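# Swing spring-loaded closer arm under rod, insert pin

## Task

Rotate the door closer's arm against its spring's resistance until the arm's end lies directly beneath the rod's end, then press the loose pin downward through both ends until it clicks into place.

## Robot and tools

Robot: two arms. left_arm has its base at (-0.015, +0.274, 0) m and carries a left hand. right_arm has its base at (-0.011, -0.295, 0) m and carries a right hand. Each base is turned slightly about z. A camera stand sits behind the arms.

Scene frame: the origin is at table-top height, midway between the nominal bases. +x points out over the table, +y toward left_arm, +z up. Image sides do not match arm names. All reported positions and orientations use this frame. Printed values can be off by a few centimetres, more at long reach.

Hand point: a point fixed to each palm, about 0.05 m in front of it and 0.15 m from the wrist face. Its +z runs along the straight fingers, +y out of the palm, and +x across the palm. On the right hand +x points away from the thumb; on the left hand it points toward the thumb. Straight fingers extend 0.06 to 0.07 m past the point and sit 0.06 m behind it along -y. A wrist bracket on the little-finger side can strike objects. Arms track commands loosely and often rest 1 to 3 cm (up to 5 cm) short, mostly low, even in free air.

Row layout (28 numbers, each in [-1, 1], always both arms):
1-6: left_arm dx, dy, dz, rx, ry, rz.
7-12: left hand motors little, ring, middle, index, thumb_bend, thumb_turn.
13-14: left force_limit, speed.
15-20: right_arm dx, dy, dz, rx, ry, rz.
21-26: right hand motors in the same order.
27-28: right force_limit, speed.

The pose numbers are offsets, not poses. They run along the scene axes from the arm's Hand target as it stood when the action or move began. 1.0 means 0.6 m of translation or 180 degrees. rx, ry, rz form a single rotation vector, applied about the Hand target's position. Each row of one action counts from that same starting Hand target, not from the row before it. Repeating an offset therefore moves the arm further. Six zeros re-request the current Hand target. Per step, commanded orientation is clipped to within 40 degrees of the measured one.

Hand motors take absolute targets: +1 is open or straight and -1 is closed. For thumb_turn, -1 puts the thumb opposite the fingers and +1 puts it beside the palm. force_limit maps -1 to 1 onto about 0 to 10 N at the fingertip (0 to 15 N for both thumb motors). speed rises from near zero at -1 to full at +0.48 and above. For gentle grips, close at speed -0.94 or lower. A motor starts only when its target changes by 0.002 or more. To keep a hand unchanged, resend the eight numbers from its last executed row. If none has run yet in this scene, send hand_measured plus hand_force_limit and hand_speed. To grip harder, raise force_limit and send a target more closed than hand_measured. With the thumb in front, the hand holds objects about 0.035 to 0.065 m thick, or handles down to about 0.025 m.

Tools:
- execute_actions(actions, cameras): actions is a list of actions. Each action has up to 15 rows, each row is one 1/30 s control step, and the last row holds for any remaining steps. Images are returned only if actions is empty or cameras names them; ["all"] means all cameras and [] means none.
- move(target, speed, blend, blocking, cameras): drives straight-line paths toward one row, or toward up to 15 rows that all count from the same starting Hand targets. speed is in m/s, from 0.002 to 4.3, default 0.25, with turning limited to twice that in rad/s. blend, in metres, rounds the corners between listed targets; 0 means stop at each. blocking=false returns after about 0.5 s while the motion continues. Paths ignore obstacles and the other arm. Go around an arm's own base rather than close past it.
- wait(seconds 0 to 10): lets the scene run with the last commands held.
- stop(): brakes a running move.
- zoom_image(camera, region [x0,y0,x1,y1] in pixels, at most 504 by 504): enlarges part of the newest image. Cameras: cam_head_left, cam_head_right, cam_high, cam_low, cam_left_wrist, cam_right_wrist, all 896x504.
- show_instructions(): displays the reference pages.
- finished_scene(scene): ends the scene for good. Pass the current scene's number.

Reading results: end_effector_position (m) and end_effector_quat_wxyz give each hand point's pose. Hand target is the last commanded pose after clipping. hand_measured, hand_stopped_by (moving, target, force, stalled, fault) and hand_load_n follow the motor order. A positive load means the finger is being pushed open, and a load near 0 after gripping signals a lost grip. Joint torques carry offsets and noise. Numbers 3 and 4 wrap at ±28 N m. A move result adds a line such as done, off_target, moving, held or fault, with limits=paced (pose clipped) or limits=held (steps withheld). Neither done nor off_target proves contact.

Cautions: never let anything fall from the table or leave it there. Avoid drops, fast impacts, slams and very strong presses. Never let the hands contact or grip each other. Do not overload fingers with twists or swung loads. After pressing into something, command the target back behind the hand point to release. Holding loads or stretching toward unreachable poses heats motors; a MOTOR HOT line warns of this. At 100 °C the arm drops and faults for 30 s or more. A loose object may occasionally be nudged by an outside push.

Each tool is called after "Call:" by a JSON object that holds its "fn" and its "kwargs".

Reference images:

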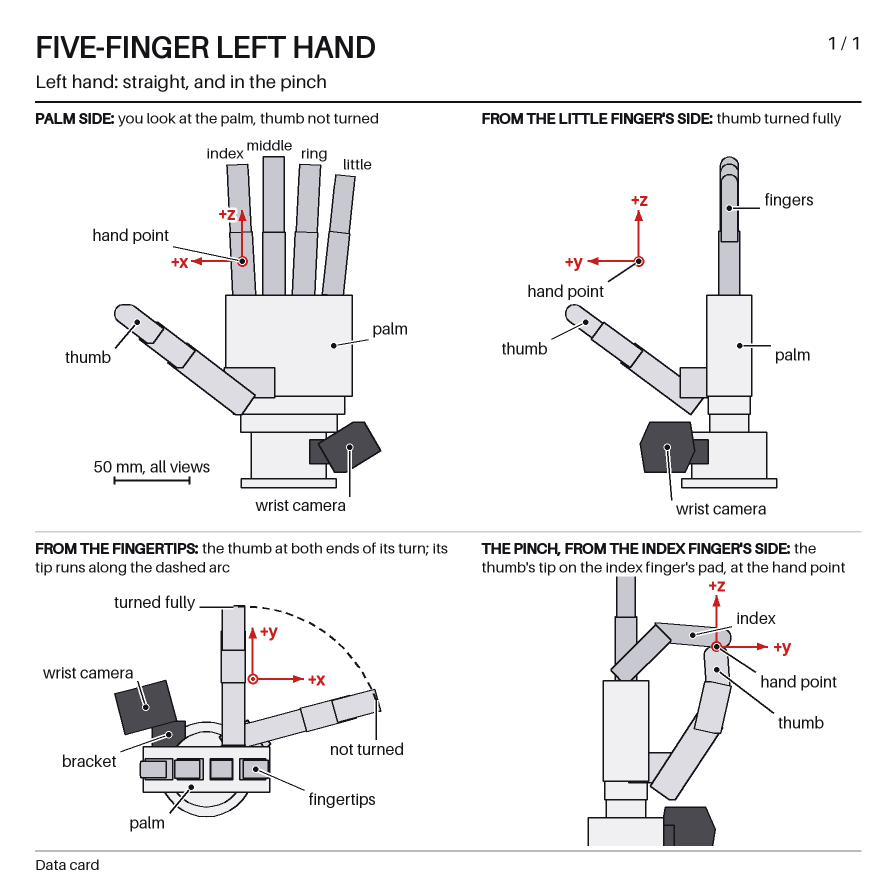

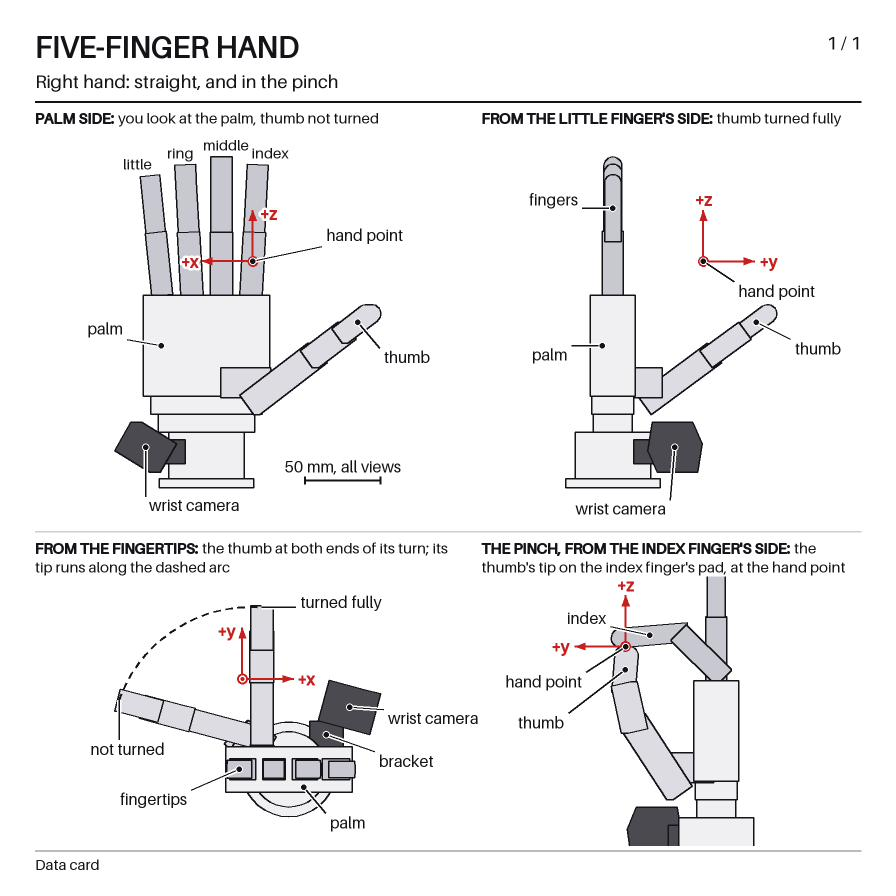

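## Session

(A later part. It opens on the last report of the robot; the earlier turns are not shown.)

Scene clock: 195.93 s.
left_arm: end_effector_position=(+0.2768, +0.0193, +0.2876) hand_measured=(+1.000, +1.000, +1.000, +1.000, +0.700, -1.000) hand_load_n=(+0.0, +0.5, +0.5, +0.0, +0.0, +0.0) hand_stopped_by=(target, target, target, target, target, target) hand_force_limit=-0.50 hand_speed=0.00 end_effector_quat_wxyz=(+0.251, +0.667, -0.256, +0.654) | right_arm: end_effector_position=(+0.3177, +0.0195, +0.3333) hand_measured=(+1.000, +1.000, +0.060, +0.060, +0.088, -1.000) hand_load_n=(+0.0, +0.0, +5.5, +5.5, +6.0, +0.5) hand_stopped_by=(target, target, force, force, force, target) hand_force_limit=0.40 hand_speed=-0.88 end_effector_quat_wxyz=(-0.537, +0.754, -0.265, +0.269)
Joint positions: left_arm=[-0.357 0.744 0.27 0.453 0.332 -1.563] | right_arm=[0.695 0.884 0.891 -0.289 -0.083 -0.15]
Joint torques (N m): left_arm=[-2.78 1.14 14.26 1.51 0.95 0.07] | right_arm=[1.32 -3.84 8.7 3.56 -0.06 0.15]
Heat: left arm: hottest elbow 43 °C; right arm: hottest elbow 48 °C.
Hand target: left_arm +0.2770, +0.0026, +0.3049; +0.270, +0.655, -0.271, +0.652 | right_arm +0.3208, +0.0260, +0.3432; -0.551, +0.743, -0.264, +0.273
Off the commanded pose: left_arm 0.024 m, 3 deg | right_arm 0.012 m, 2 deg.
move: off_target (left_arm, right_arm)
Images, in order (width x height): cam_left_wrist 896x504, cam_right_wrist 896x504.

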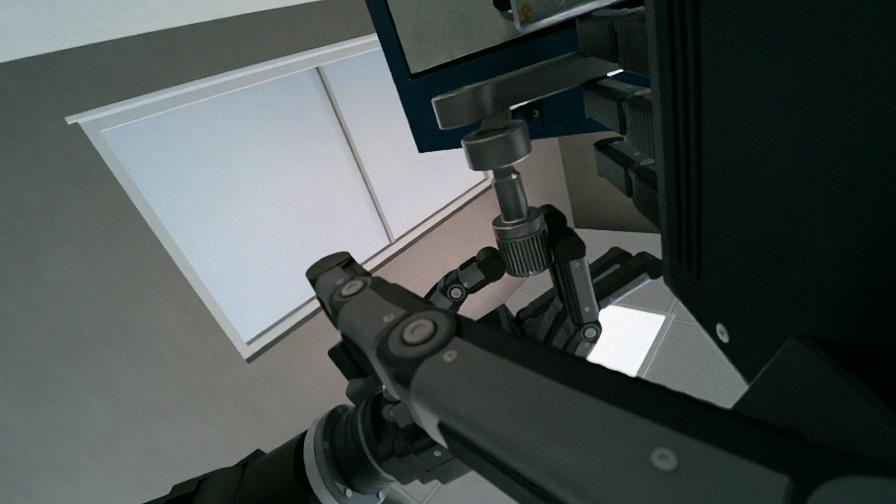

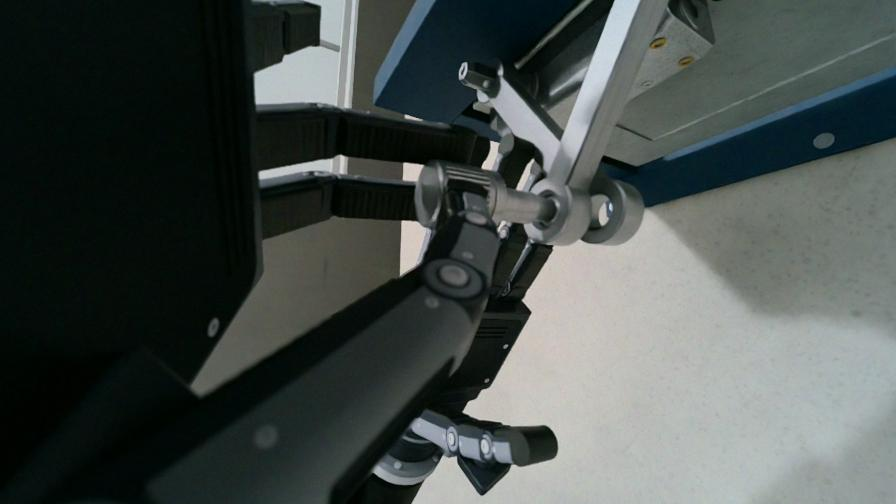

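Call:
{"fn": "move", "kwargs": {"target": [0,0.022,0.0,0,0,0,1,1,1,1,0.7,-1,-0.5,0.0,0.0,0.0,0.0,0,0,0,1,1,-0.05,-0.05,-0.05,-1,0.4,-0.88], "speed": 0.03, "cameras": ["cam_right_wrist","cam_left_wrist"]}}

Call:
{"fn": "zoom_image", "kwargs": {"camera": "cam_right_wrist", "region": [440, 150, 640, 300]}}

Call:
{"fn": "zoom_image", "kwargs": {"camera": "cam_left_wrist", "region": [360, 60, 560, 210]}}

Scene clock: 198.13 s.
left_arm: end_effector_position=(+0.2729, +0.0213, +0.2878) hand_measured=(+1.000, +1.000, +1.000, +1.000, +0.700, -1.000) hand_load_n=(+0.0, +0.5, -0.5, +0.0, +0.0, -0.5) hand_stopped_by=(target, target, target, target, target, target) hand_force_limit=-0.50 hand_speed=0.00 end_effector_quat_wxyz=(+0.262, +0.662, -0.267, +0.649) | right_arm: end_effector_position=(+0.3177, +0.0195, +0.3334) hand_measured=(+1.000, +1.000, +0.060, +0.060, +0.088, -1.000) hand_load_n=(+0.0, +0.0, +5.5, +5.5, +6.0, +0.5) hand_stopped_by=(target, target, force, force, force, target) hand_force_limit=0.40 hand_speed=-0.88 end_effector_quat_wxyz=(-0.537, +0.754, -0.265, +0.269)
Joint positions: left_arm=[-0.328 0.744 0.27 0.453 0.396 -1.563] | right_arm=[0.695 0.884 0.891 -0.288 -0.083 -0.15]
Joint torques (N m): left_arm=[-0.03 -1.14 13.63 0.73 0.56 0.06] | right_arm=[1.03 -3.96 8.66 3.64 -0.06 0.15]
Heat: left arm: hottest elbow 43 °C; right arm: hottest elbow 47 °C.
Hand target: left_arm +0.2770, +0.0158, +0.3049; +0.270, +0.655, -0.271, +0.652 | right_arm +0.3208, +0.0261, +0.3433; -0.552, +0.743, -0.264, +0.273
Off the commanded pose: left_arm 0.018 m, 1 deg | right_arm 0.012 m, 2 deg.
move: off_target (left_arm, right_arm)
Images, in order (width x height): cam_left_wrist 896x504, cam_right_wrist 896x504.

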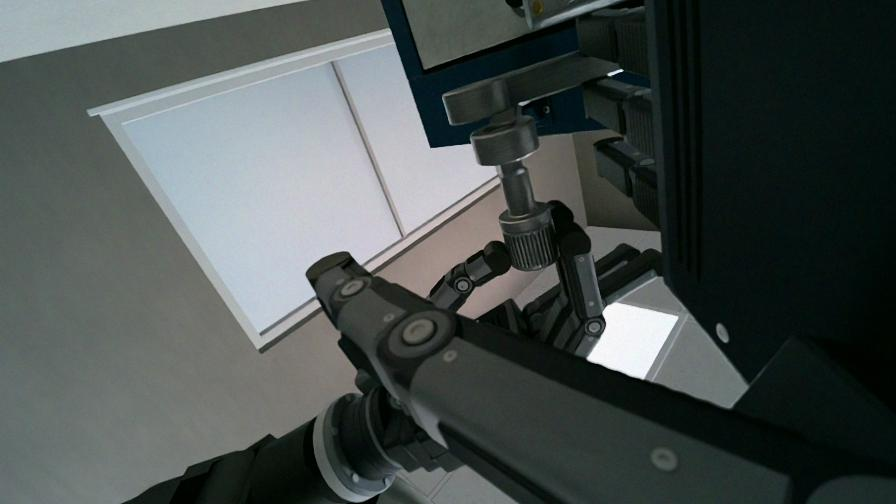

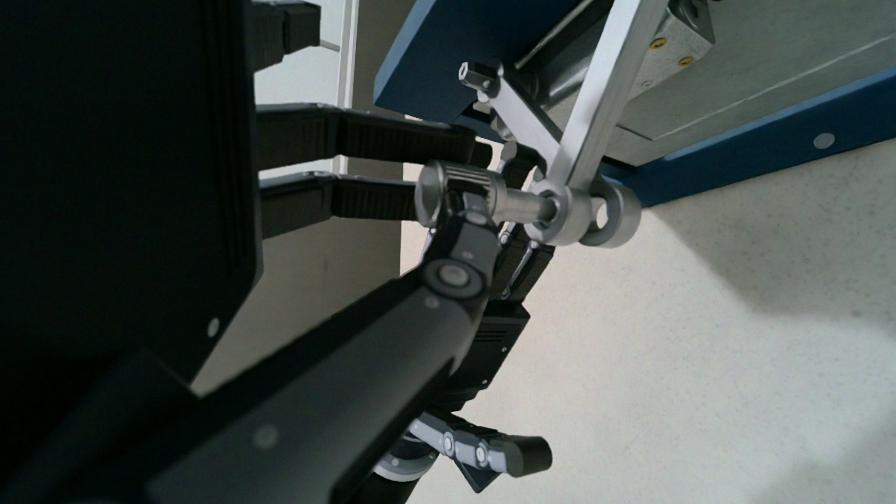

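Scaled by 2.520.

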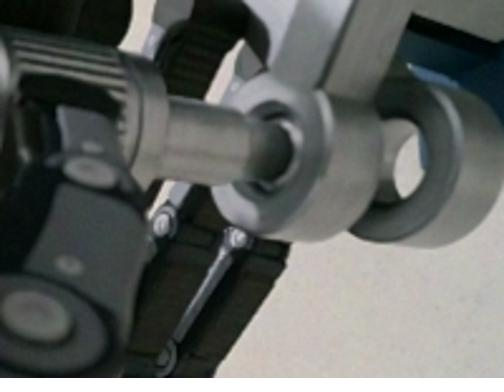

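Scaled by 2.520.

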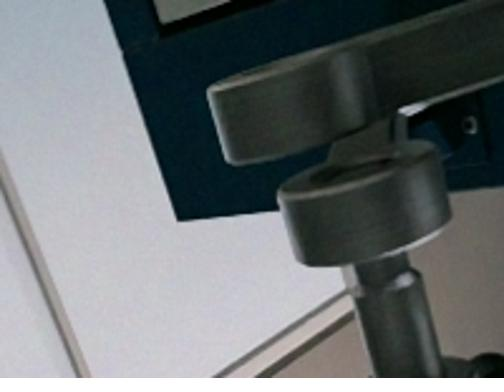

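Call:
{"fn": "move", "kwargs": {"target": [0,0.015,0.0,0,0,0,1,1,1,1,0.7,-1,-0.5,0.0,0.0,0.0,0.0,0,0,0,1,1,-0.05,-0.05,-0.05,-1,0.4,-0.88], "speed": 0.03, "cameras": ["cam_right_wrist","cam_left_wrist"]}}

Call:
{"fn": "zoom_image", "kwargs": {"camera": "cam_right_wrist", "region": [440, 150, 640, 300]}}

Call:
{"fn": "zoom_image", "kwargs": {"camera": "cam_left_wrist", "region": [360, 60, 560, 210]}}

Scene clock: 200.17 s.
left_arm: end_effector_position=(+0.2729, +0.0276, +0.2890) hand_measured=(+1.000, +1.000, +1.000, +1.000, +0.700, -1.000) hand_load_n=(+0.0, +0.0, +0.0, +0.0, +0.0, +0.0) hand_stopped_by=(target, target, target, target, target, target) hand_force_limit=-0.50 hand_speed=0.00 end_effector_quat_wxyz=(+0.266, +0.660, -0.270, +0.648) | right_arm: end_effector_position=(+0.3177, +0.0195, +0.3334) hand_measured=(+1.000, +1.000, +0.060, +0.060, +0.088, -1.000) hand_load_n=(+0.0, +0.0, +5.5, +5.5, +6.5, +0.5) hand_stopped_by=(target, target, force, force, force, target) hand_force_limit=0.40 hand_speed=-0.88 end_effector_quat_wxyz=(-0.537, +0.754, -0.265, +0.269)
Joint positions: left_arm=[-0.291 0.737 0.27 0.448 0.441 -1.563] | right_arm=[0.695 0.884 0.891 -0.288 -0.083 -0.15]
Joint torques (N m): left_arm=[-0.03 -0.85 13 0.58 0.35 0.05] | right_arm=[1.44 -3.96 8.65 3.58 -0.04 0.14]
Heat: left arm: hottest elbow 43 °C; right arm: hottest elbow 46 °C.
Hand target: left_arm +0.2769, +0.0248, +0.3050; +0.270, +0.654, -0.271, +0.652 | right_arm +0.3208, +0.0261, +0.3433; -0.552, +0.743, -0.264, +0.273
Off the commanded pose: left_arm 0.017 m, 1 deg | right_arm 0.012 m, 2 deg.
move: off_target (left_arm, right_arm)
Images, in order (width x height): cam_left_wrist 896x504, cam_right_wrist 896x504.

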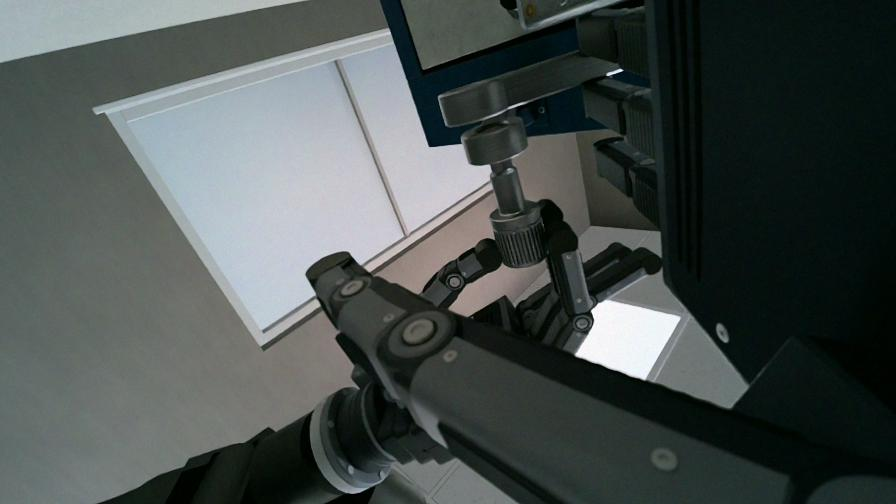

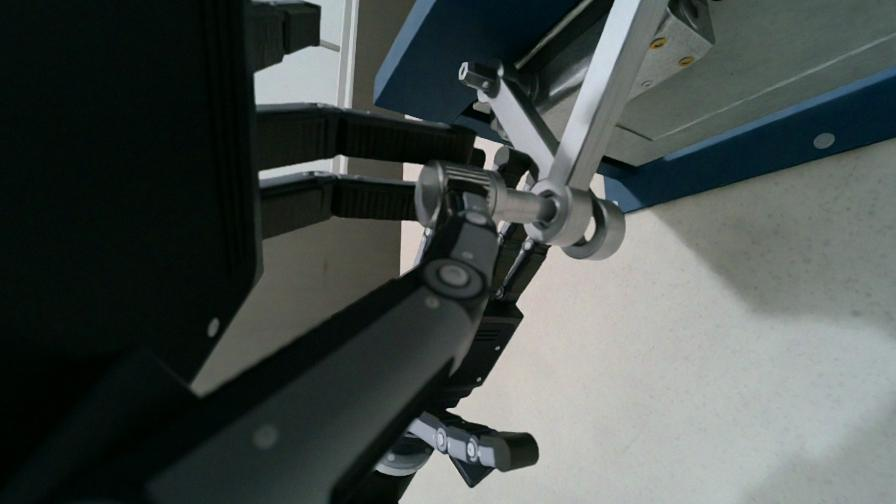

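Scaled by 2.520.

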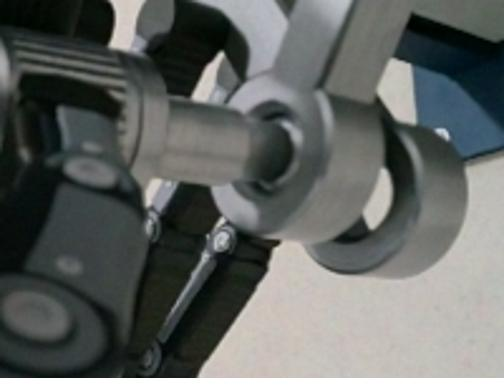

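Scaled by 2.520.

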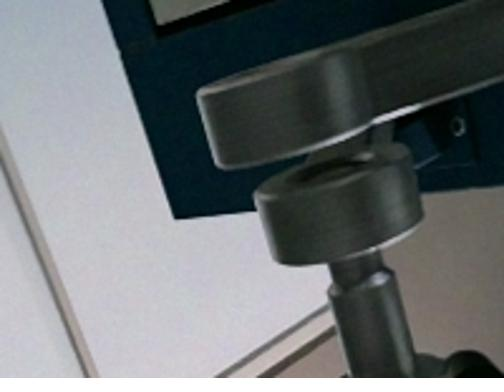

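Call:
{"fn": "move", "kwargs": {"target": [0,0,0.0,0,0,0,1,1,1,1,0.7,-1,-0.5,0.0,-0.0115,-0.021,0.0,0,0,0,1,1,-0.05,-0.05,-0.05,-1,0.4,-0.88], "speed": 0.03, "cameras": ["cam_right_wrist","cam_left_wrist"]}}

Call:
{"fn": "zoom_image", "kwargs": {"camera": "cam_right_wrist", "region": [440, 150, 640, 300]}}

Call:
{"fn": "zoom_image", "kwargs": {"camera": "cam_left_wrist", "region": [360, 60, 560, 210]}}

Scene clock: 203.80 s.
left_arm: end_effector_position=(+0.2731, +0.0278, +0.2889) hand_measured=(+1.000, +1.000, +1.000, +1.000, +0.700, -1.000) hand_load_n=(+0.0, +0.0, -0.5, +0.0, +0.0, -0.5) hand_stopped_by=(target, target, target, target, target, target) hand_force_limit=-0.50 hand_speed=0.00 end_effector_quat_wxyz=(+0.265, +0.661, -0.270, +0.648) | right_arm: end_effector_position=(+0.3138, +0.0156, +0.3272) hand_measured=(+1.000, +1.000, +0.060, +0.060, +0.088, -1.000) hand_load_n=(+0.0, +0.0, +5.5, +5.5, +6.5, +0.5) hand_stopped_by=(target, target, force, force, force, target) hand_force_limit=0.40 hand_speed=-0.88 end_effector_quat_wxyz=(-0.537, +0.756, -0.265, +0.266)
Joint positions: left_arm=[-0.291 0.737 0.27 0.447 0.441 -1.563] | right_arm=[0.689 0.871 0.871 -0.288 -0.094 -0.15]
Joint torques (N m): left_arm=[-0.21 -1.38 13.08 0.81 0.34 0.06] | right_arm=[0.26 -6.18 8.68 2.85 -0.32 0.1]
Heat: left arm: hottest elbow 44 °C; right arm: hottest elbow 46 °C.
Hand target: left_arm +0.2770, +0.0248, +0.3049; +0.270, +0.655, -0.271, +0.652 | right_arm +0.3139, +0.0134, +0.3434; -0.552, +0.743, -0.264, +0.273
Off the commanded pose: left_arm 0.017 m, 1 deg | right_arm 0.016 m, 2 deg.
move: off_target (left_arm, right_arm)
Images, in order (width x height): cam_left_wrist 896x504, cam_right_wrist 896x504.

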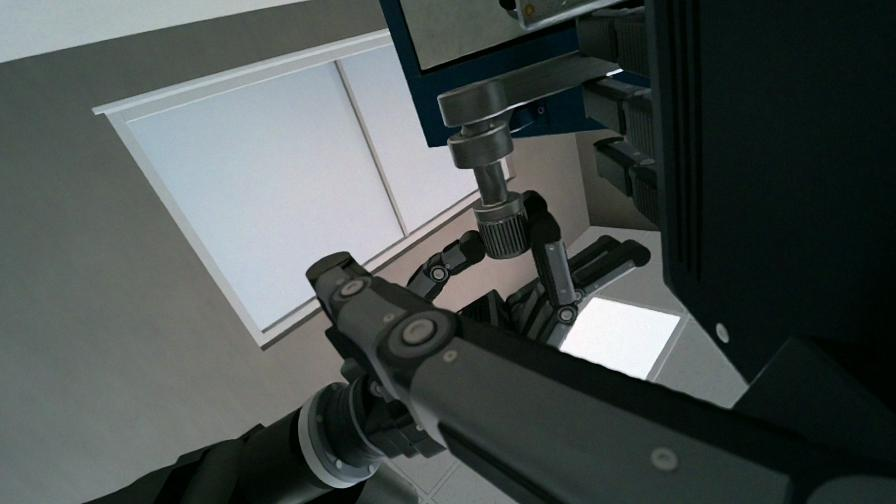

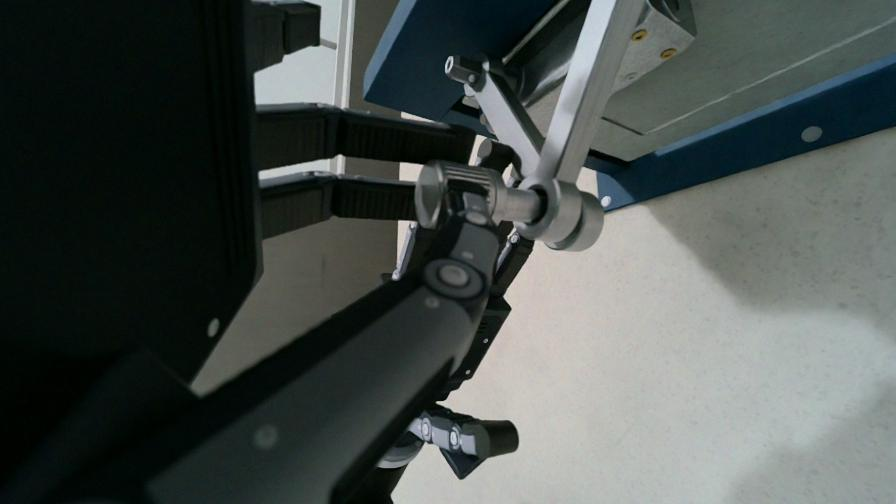

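Scaled by 2.520.

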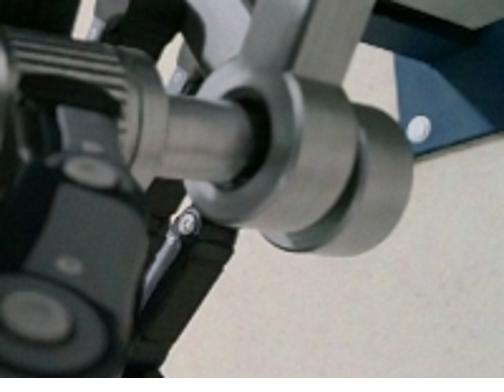

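Scaled by 2.520.

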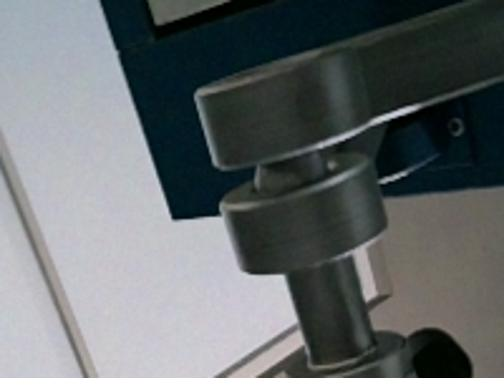

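Call:
{"fn": "move", "kwargs": {"target": [[0,0,0.0,0,0,0,1,1,1,1,0.7,-1,-0.5,0.0,0,0,0.008,0.004,-0.004,0,1,1,-0.05,-0.05,-0.05,-1,0.4,-0.88],[0,-0.02,0.0,0,0,0,1,1,1,1,0.7,-1,-0.5,0.0,0,0,0.008,0.004,-0.004,0,1,1,-0.05,-0.05,-0.05,-1,0.4,-0.88]], "speed": 0.03, "cameras": ["cam_right_wrist","cam_left_wrist"]}}

Call:
{"fn": "zoom_image", "kwargs": {"camera": "cam_right_wrist", "region": [440, 150, 640, 300]}}

Call:
{"fn": "zoom_image", "kwargs": {"camera": "cam_left_wrist", "region": [360, 60, 560, 210]}}

Scene clock: 206.53 s.
left_arm: end_effector_position=(+0.2755, +0.0250, +0.2892) hand_measured=(+1.000, +1.000, +1.000, +1.000, +0.700, -1.000) hand_load_n=(+0.0, +0.0, +0.0, +0.0, +0.0, +0.0) hand_stopped_by=(target, target, target, target, target, target) hand_force_limit=-0.50 hand_speed=0.00 end_effector_quat_wxyz=(+0.257, +0.664, -0.261, +0.652) | right_arm: end_effector_position=(+0.3129, +0.0147, +0.3299) hand_measured=(+1.000, +1.000, +0.060, +0.060, +0.088, -1.000) hand_load_n=(+0.0, +0.0, +5.5, +5.5, +6.0, +0.5) hand_stopped_by=(target, target, force, force, force, target) hand_force_limit=0.40 hand_speed=-0.88 end_effector_quat_wxyz=(-0.539, +0.754, -0.264, +0.267)
Joint positions: left_arm=[-0.32 0.735 0.27 0.447 0.386 -1.563] | right_arm=[0.688 0.865 0.871 -0.288 -0.095 -0.15]
Joint torques (N m): left_arm=[-1.61 0.73 13.68 1.18 0.54 0.03] | right_arm=[-0.15 -6.12 8.53 3.37 -0.32 0.11]
Heat: left arm: hottest elbow 44 °C; right arm: hottest elbow 45 °C.
Hand target: left_arm +0.2770, +0.0128, +0.3050; +0.270, +0.655, -0.270, +0.652 | right_arm +0.3138, +0.0135, +0.3481; -0.558, +0.737, -0.263, +0.276
Off the commanded pose: left_arm 0.020 m, 2 deg | right_arm 0.018 m, 3 deg.
move: off_target (left_arm, right_arm)
Images, in order (width x height): cam_left_wrist 896x504, cam_right_wrist 896x504.

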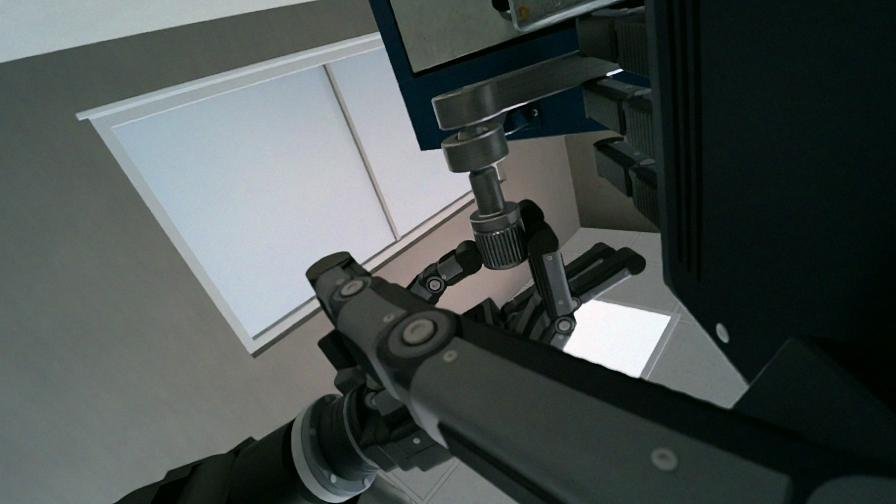

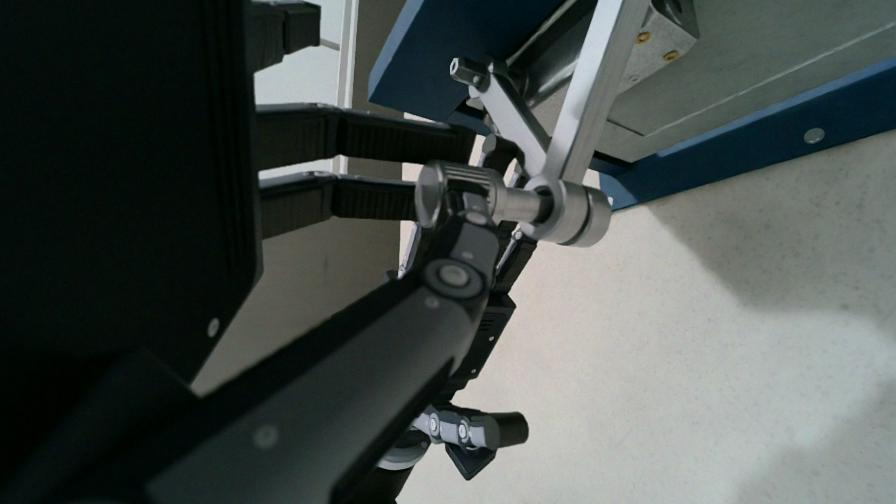

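Scaled by 2.520.

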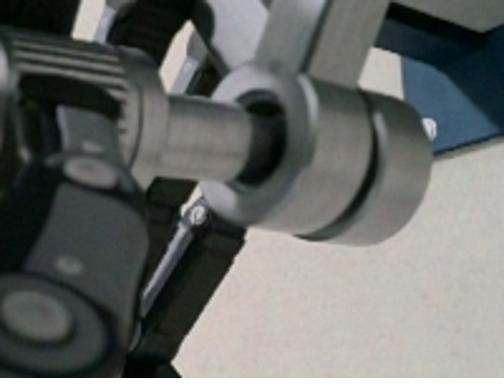

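Scaled by 2.520.

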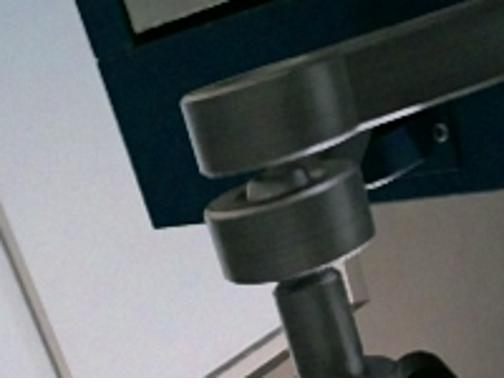

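Call:
{"fn": "move", "kwargs": {"target": [0,-0.009,0.0,0,0,0,1,1,1,1,0.7,-1,-0.5,0.0,0.0055,0.0125,0.0,0.0,0.0,0,1,1,-0.05,-0.05,-0.05,-1,0.4,-0.88], "speed": 0.03, "cameras": ["cam_right_wrist","cam_left_wrist"]}}

Call:
{"fn": "zoom_image", "kwargs": {"camera": "cam_right_wrist", "region": [440, 150, 640, 300]}}

Call:
{"fn": "zoom_image", "kwargs": {"camera": "cam_left_wrist", "region": [360, 60, 560, 210]}}

Scene clock: 208.50 s.
left_arm: end_effector_position=(+0.2761, +0.0221, +0.2881) hand_measured=(+1.000, +1.000, +1.000, +1.000, +0.700, -1.000) hand_load_n=(+0.0, +0.0, +0.0, +0.0, +0.0, +0.0) hand_stopped_by=(target, target, target, target, target, target) hand_force_limit=-0.50 hand_speed=0.00 end_effector_quat_wxyz=(+0.253, +0.666, -0.259, +0.652) | right_arm: end_effector_position=(+0.3141, +0.0143, +0.3308) hand_measured=(+1.000, +1.000, +0.060, +0.060, +0.088, -1.000) hand_load_n=(+0.0, +0.0, +5.5, +5.5, +6.5, +0.5) hand_stopped_by=(target, target, force, force, force, target) hand_force_limit=0.40 hand_speed=-0.88 end_effector_quat_wxyz=(-0.539, +0.752, -0.265, +0.270)
Joint positions: left_arm=[-0.339 0.738 0.27 0.447 0.358 -1.563] | right_arm=[0.688 0.865 0.871 -0.285 -0.09 -0.15]
Joint torques (N m): left_arm=[-2.49 0.73 13.81 1.54 0.75 0.01] | right_arm=[1.26 -4.19 9.18 3.7 -0.06 0.15]
Heat: left arm: hottest elbow 44 °C; right arm: hottest elbow 45 °C.
Hand target: left_arm +0.2771, +0.0074, +0.3049; +0.270, +0.655, -0.270, +0.652 | right_arm +0.3172, +0.0209, +0.3481; -0.558, +0.737, -0.263, +0.276
Off the commanded pose: left_arm 0.022 m, 3 deg | right_arm 0.019 m, 3 deg.
move: off_target (left_arm, right_arm)
Images, in order (width x height): cam_left_wrist 896x504, cam_right_wrist 896x504.

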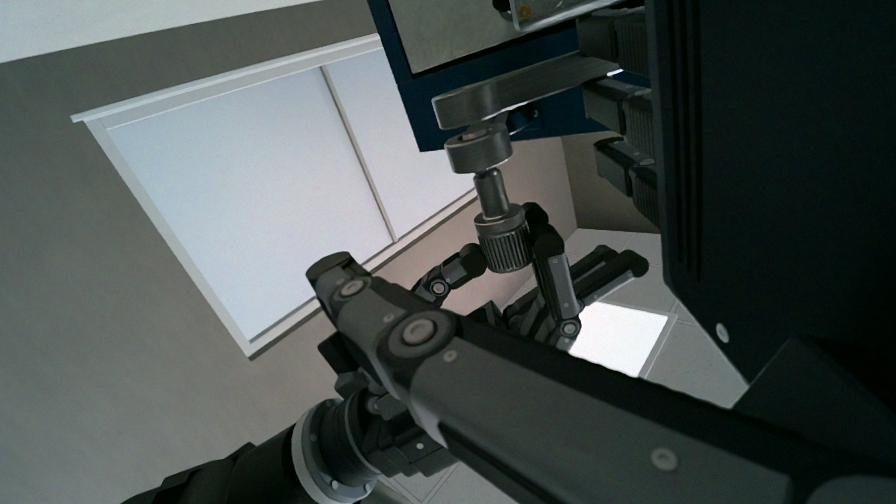

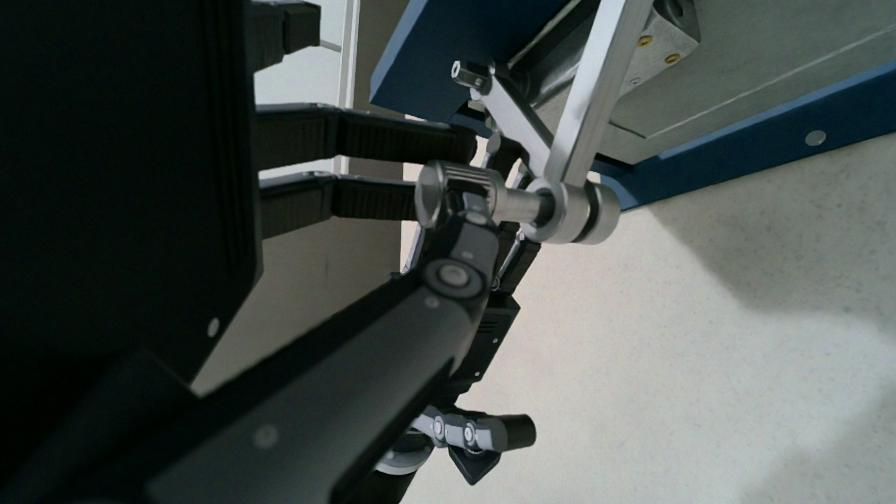

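Scaled by 2.520.

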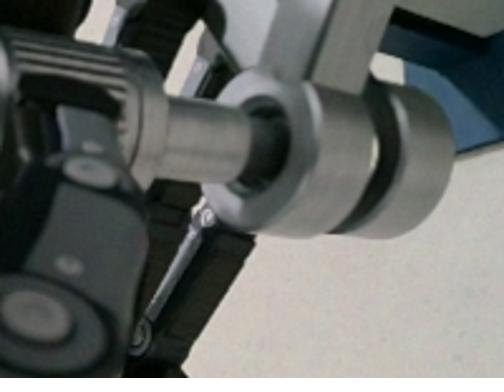

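Scaled by 2.520.

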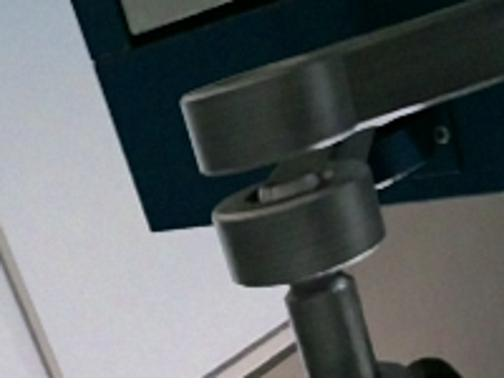

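Call:
{"fn": "move", "kwargs": {"target": [0,0.0,0.0,0,0,0,1,1,1,1,0.7,-1,-0.5,0.0,0.0015,0.004,-0.015,0.0,0.0,0,1,1,-0.05,-0.05,-0.05,-1,0.4,-0.88], "speed": 0.03, "cameras": ["cam_right_wrist","cam_left_wrist"]}}

Call:
{"fn": "zoom_image", "kwargs": {"camera": "cam_right_wrist", "region": [440, 150, 640, 300]}}

Call:
{"fn": "zoom_image", "kwargs": {"camera": "cam_left_wrist", "region": [360, 60, 560, 210]}}

Scene clock: 210.77 s.
left_arm: end_effector_position=(+0.2760, +0.0220, +0.2881) hand_measured=(+1.000, +1.000, +1.000, +1.000, +0.700, -1.000) hand_load_n=(+0.0, +0.5, +0.0, +0.0, +0.0, -0.5) hand_stopped_by=(target, target, target, target, target, target) hand_force_limit=-0.50 hand_speed=0.00 end_effector_quat_wxyz=(+0.254, +0.666, -0.259, +0.652) | right_arm: end_effector_position=(+0.3147, +0.0166, +0.3294) hand_measured=(+1.000, +1.000, +0.060, +0.060, +0.088, -1.000) hand_load_n=(+0.0, +0.0, +5.5, +5.5, +6.0, +0.5) hand_stopped_by=(target, target, force, force, force, target) hand_force_limit=0.40 hand_speed=-0.88 end_effector_quat_wxyz=(-0.544, +0.749, -0.263, +0.273)
Joint positions: left_arm=[-0.339 0.738 0.27 0.447 0.358 -1.563] | right_arm=[0.693 0.865 0.859 -0.257 -0.085 -0.149]
Joint torques (N m): left_arm=[-2.02 0.97 14.2 1.61 0.68 -0.01] | right_arm=[1.38 -3.72 8.72 3.64 -0.07 0.17]
Heat: left arm: hottest elbow 45 °C; right arm: hottest elbow 45 °C.
Hand target: left_arm +0.2770, +0.0073, +0.3049; +0.270, +0.655, -0.271, +0.652 | right_arm +0.3180, +0.0234, +0.3392; -0.558, +0.737, -0.263, +0.276
Off the commanded pose: left_arm 0.022 m, 3 deg | right_arm 0.012 m, 2 deg.
move: off_target (left_arm, right_arm)
Images, in order (width x height): cam_left_wrist 896x504, cam_right_wrist 896x504.

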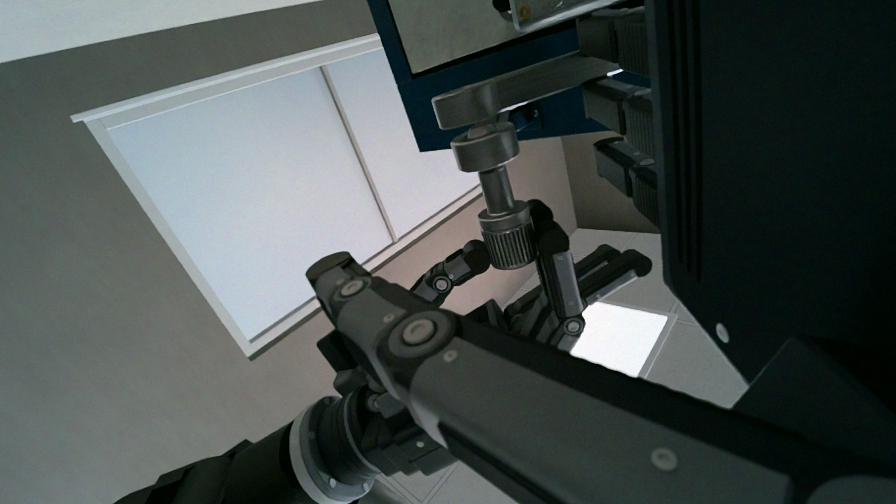

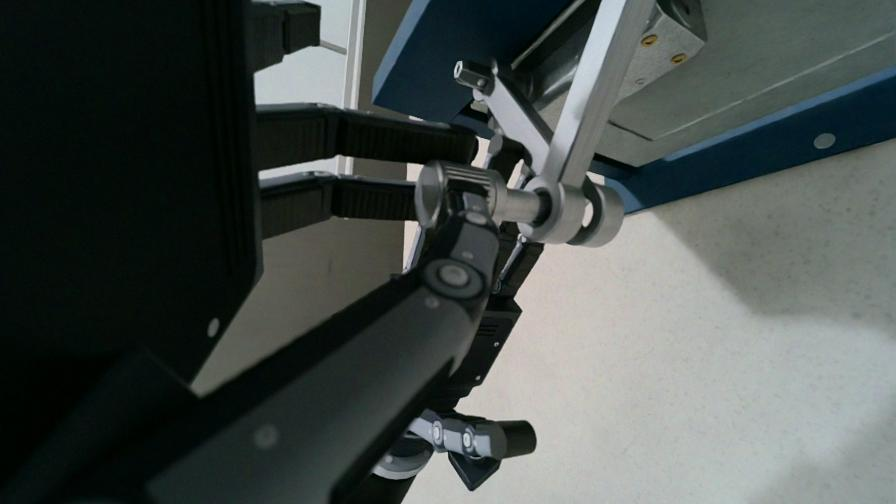

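Scaled by 2.520.

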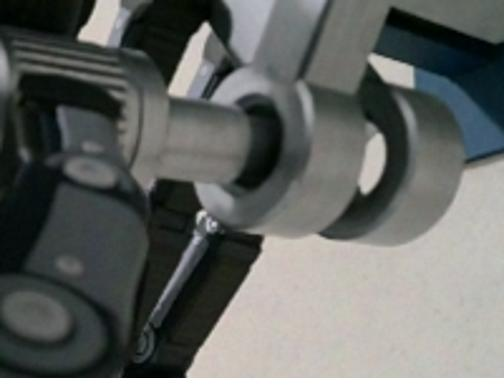

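Scaled by 2.520.

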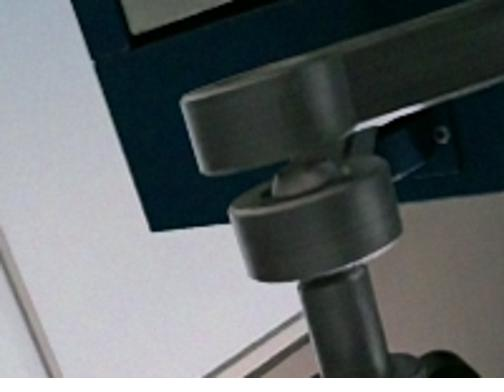

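Call:
{"fn": "move", "kwargs": {"target": [0,0.0,0.0,0,0,0,1,1,1,1,0.7,-1,-0.5,0.0,-0.005,-0.013,-0.012,0.0,0.0,0,1,1,-0.05,-0.05,-0.05,-1,0.4,-0.88], "speed": 0.03, "cameras": ["cam_right_wrist","cam_left_wrist"]}}

Call:
{"fn": "zoom_image", "kwargs": {"camera": "cam_right_wrist", "region": [440, 150, 640, 300]}}

Call:
{"fn": "zoom_image", "kwargs": {"camera": "cam_left_wrist", "region": [360, 60, 560, 210]}}

Scene clock: 213.07 s.
left_arm: end_effector_position=(+0.2760, +0.0221, +0.2881) hand_measured=(+1.000, +1.000, +1.000, +1.000, +0.700, -1.000) hand_load_n=(+0.0, +0.5, +0.0, +0.0, +0.0, -0.5) hand_stopped_by=(target, target, target, target, target, target) hand_force_limit=-0.50 hand_speed=0.00 end_effector_quat_wxyz=(+0.253, +0.666, -0.259, +0.652) | right_arm: end_effector_position=(+0.3134, +0.0161, +0.3191) hand_measured=(+1.000, +1.000, +0.060, +0.060, +0.088, -1.000) hand_load_n=(+0.0, +0.0, +5.5, +5.5, +5.5, +0.5) hand_stopped_by=(target, target, force, force, force, target) hand_force_limit=0.40 hand_speed=-0.88 end_effector_quat_wxyz=(-0.542, +0.751, -0.263, +0.269)
Joint positions: left_arm=[-0.339 0.738 0.27 0.447 0.358 -1.563] | right_arm=[0.691 0.865 0.837 -0.243 -0.092 -0.149]
Joint torques (N m): left_arm=[-2.49 0.38 13.87 1.65 0.69 0.02] | right_arm=[0.44 -5.36 8.17 3.3 -0.3 0.11]
Heat: left arm: hottest elbow 45 °C; right arm: hottest elbow 45 °C.
Hand target: left_arm +0.2770, +0.0074, +0.3049; +0.270, +0.655, -0.271, +0.652 | right_arm +0.3151, +0.0154, +0.3318; -0.558, +0.737, -0.263, +0.276
Off the commanded pose: left_arm 0.022 m, 3 deg | right_arm 0.013 m, 2 deg.
move: off_target (left_arm, right_arm)
Images, in order (width x height): cam_left_wrist 896x504, cam_right_wrist 896x504.

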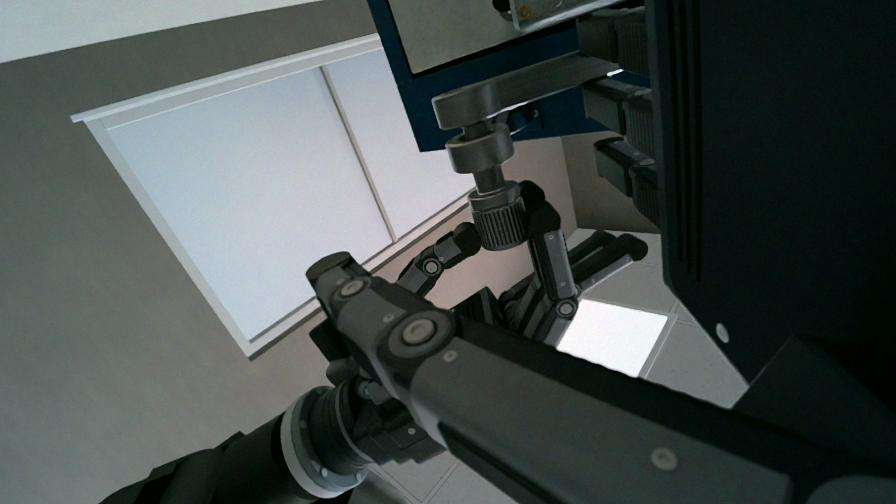

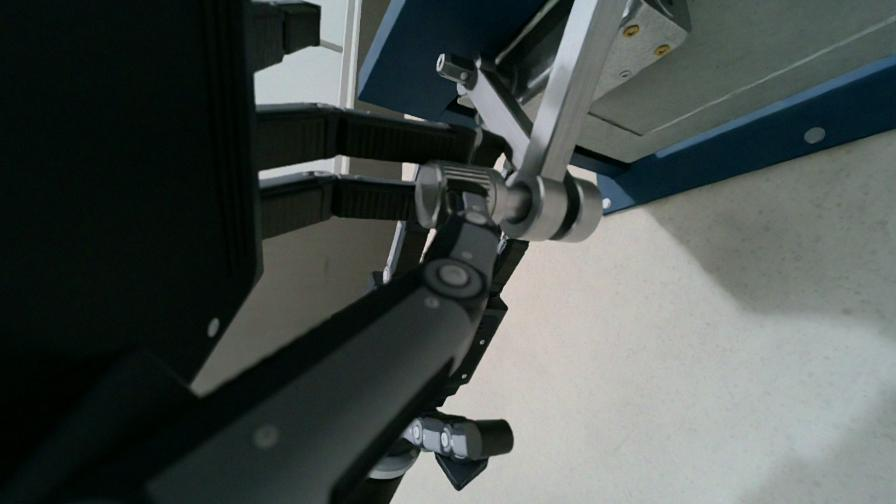

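Scaled by 2.520.

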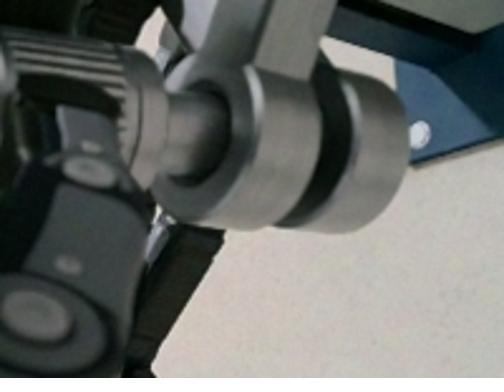

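Scaled by 2.520.

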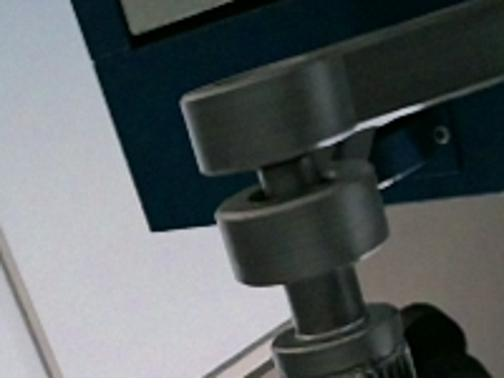

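Call:
{"fn": "move", "kwargs": {"target": [0,0.0,0.0,0,0,0,1,1,1,1,0.7,-1,-0.5,0.0,0,0,-0.022,0.0,0.0,0,1,1,-0.05,-0.05,-0.05,-1,0.4,-0.88], "speed": 0.03, "cameras": ["cam_right_wrist","cam_left_wrist"]}}

Call:
{"fn": "zoom_image", "kwargs": {"camera": "cam_right_wrist", "region": [440, 150, 640, 300]}}

Call:
{"fn": "zoom_image", "kwargs": {"camera": "cam_left_wrist", "region": [360, 60, 560, 210]}}

Scene clock: 214.97 s.
left_arm: end_effector_position=(+0.2760, +0.0221, +0.2881) hand_measured=(+1.000, +1.000, +1.000, +1.000, +0.700, -1.000) hand_load_n=(+0.5, +0.5, +0.0, +0.0, +0.0, +0.0) hand_stopped_by=(target, target, target, target, target, target) hand_force_limit=-0.50 hand_speed=0.00 end_effector_quat_wxyz=(+0.253, +0.666, -0.259, +0.652) | right_arm: end_effector_position=(+0.3134, +0.0164, +0.3179) hand_measured=(+1.000, +1.000, +0.060, +0.060, +0.088, -1.000) hand_load_n=(+0.0, +0.0, +5.5, +5.5, +4.5, +0.0) hand_stopped_by=(target, target, force, force, force, target) hand_force_limit=0.40 hand_speed=-0.88 end_effector_quat_wxyz=(-0.552, +0.744, -0.259, +0.275)
Joint positions: left_arm=[-0.339 0.738 0.27 0.447 0.358 -1.563] | right_arm=[0.691 0.855 0.812 -0.201 -0.093 -0.149]
Joint torques (N m): left_arm=[-1.9 1.38 14.06 1.69 0.74 0.07] | right_arm=[0.26 -4.66 7.65 3.1 -0.27 0.12]
Heat: left arm: hottest elbow 45 °C; right arm: hottest elbow 45 °C.
Hand target: left_arm +0.2770, +0.0074, +0.3049; +0.270, +0.655, -0.271, +0.652 | right_arm +0.3151, +0.0155, +0.3187; -0.558, +0.737, -0.263, +0.276
Off the commanded pose: left_arm 0.022 m, 3 deg | right_arm 0.002 m, 1 deg.
move: off_target (left_arm)
Images, in order (width x height): cam_left_wrist 896x504, cam_right_wrist 896x504.

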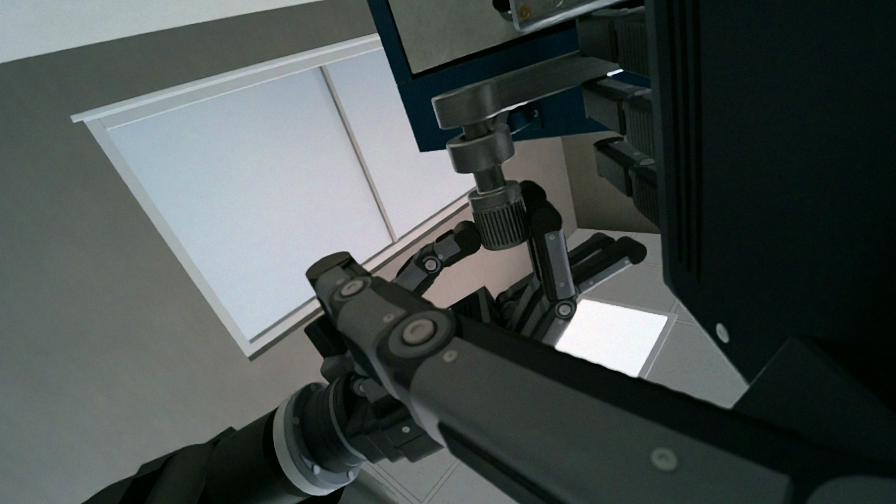

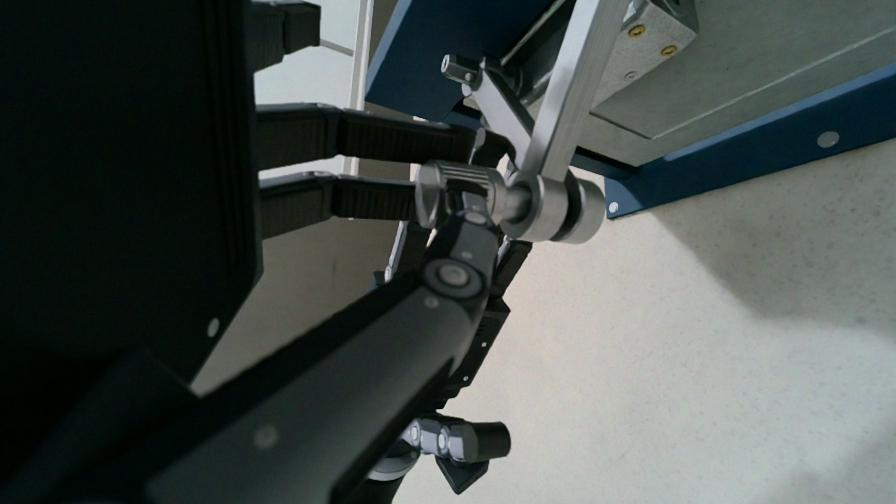

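Scaled by 2.520.

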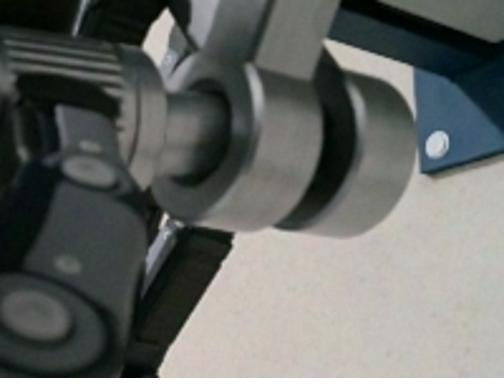

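Scaled by 2.520.

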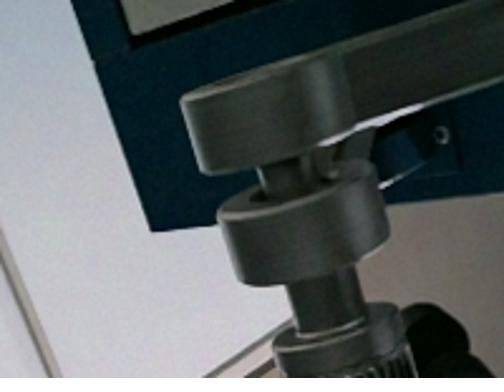

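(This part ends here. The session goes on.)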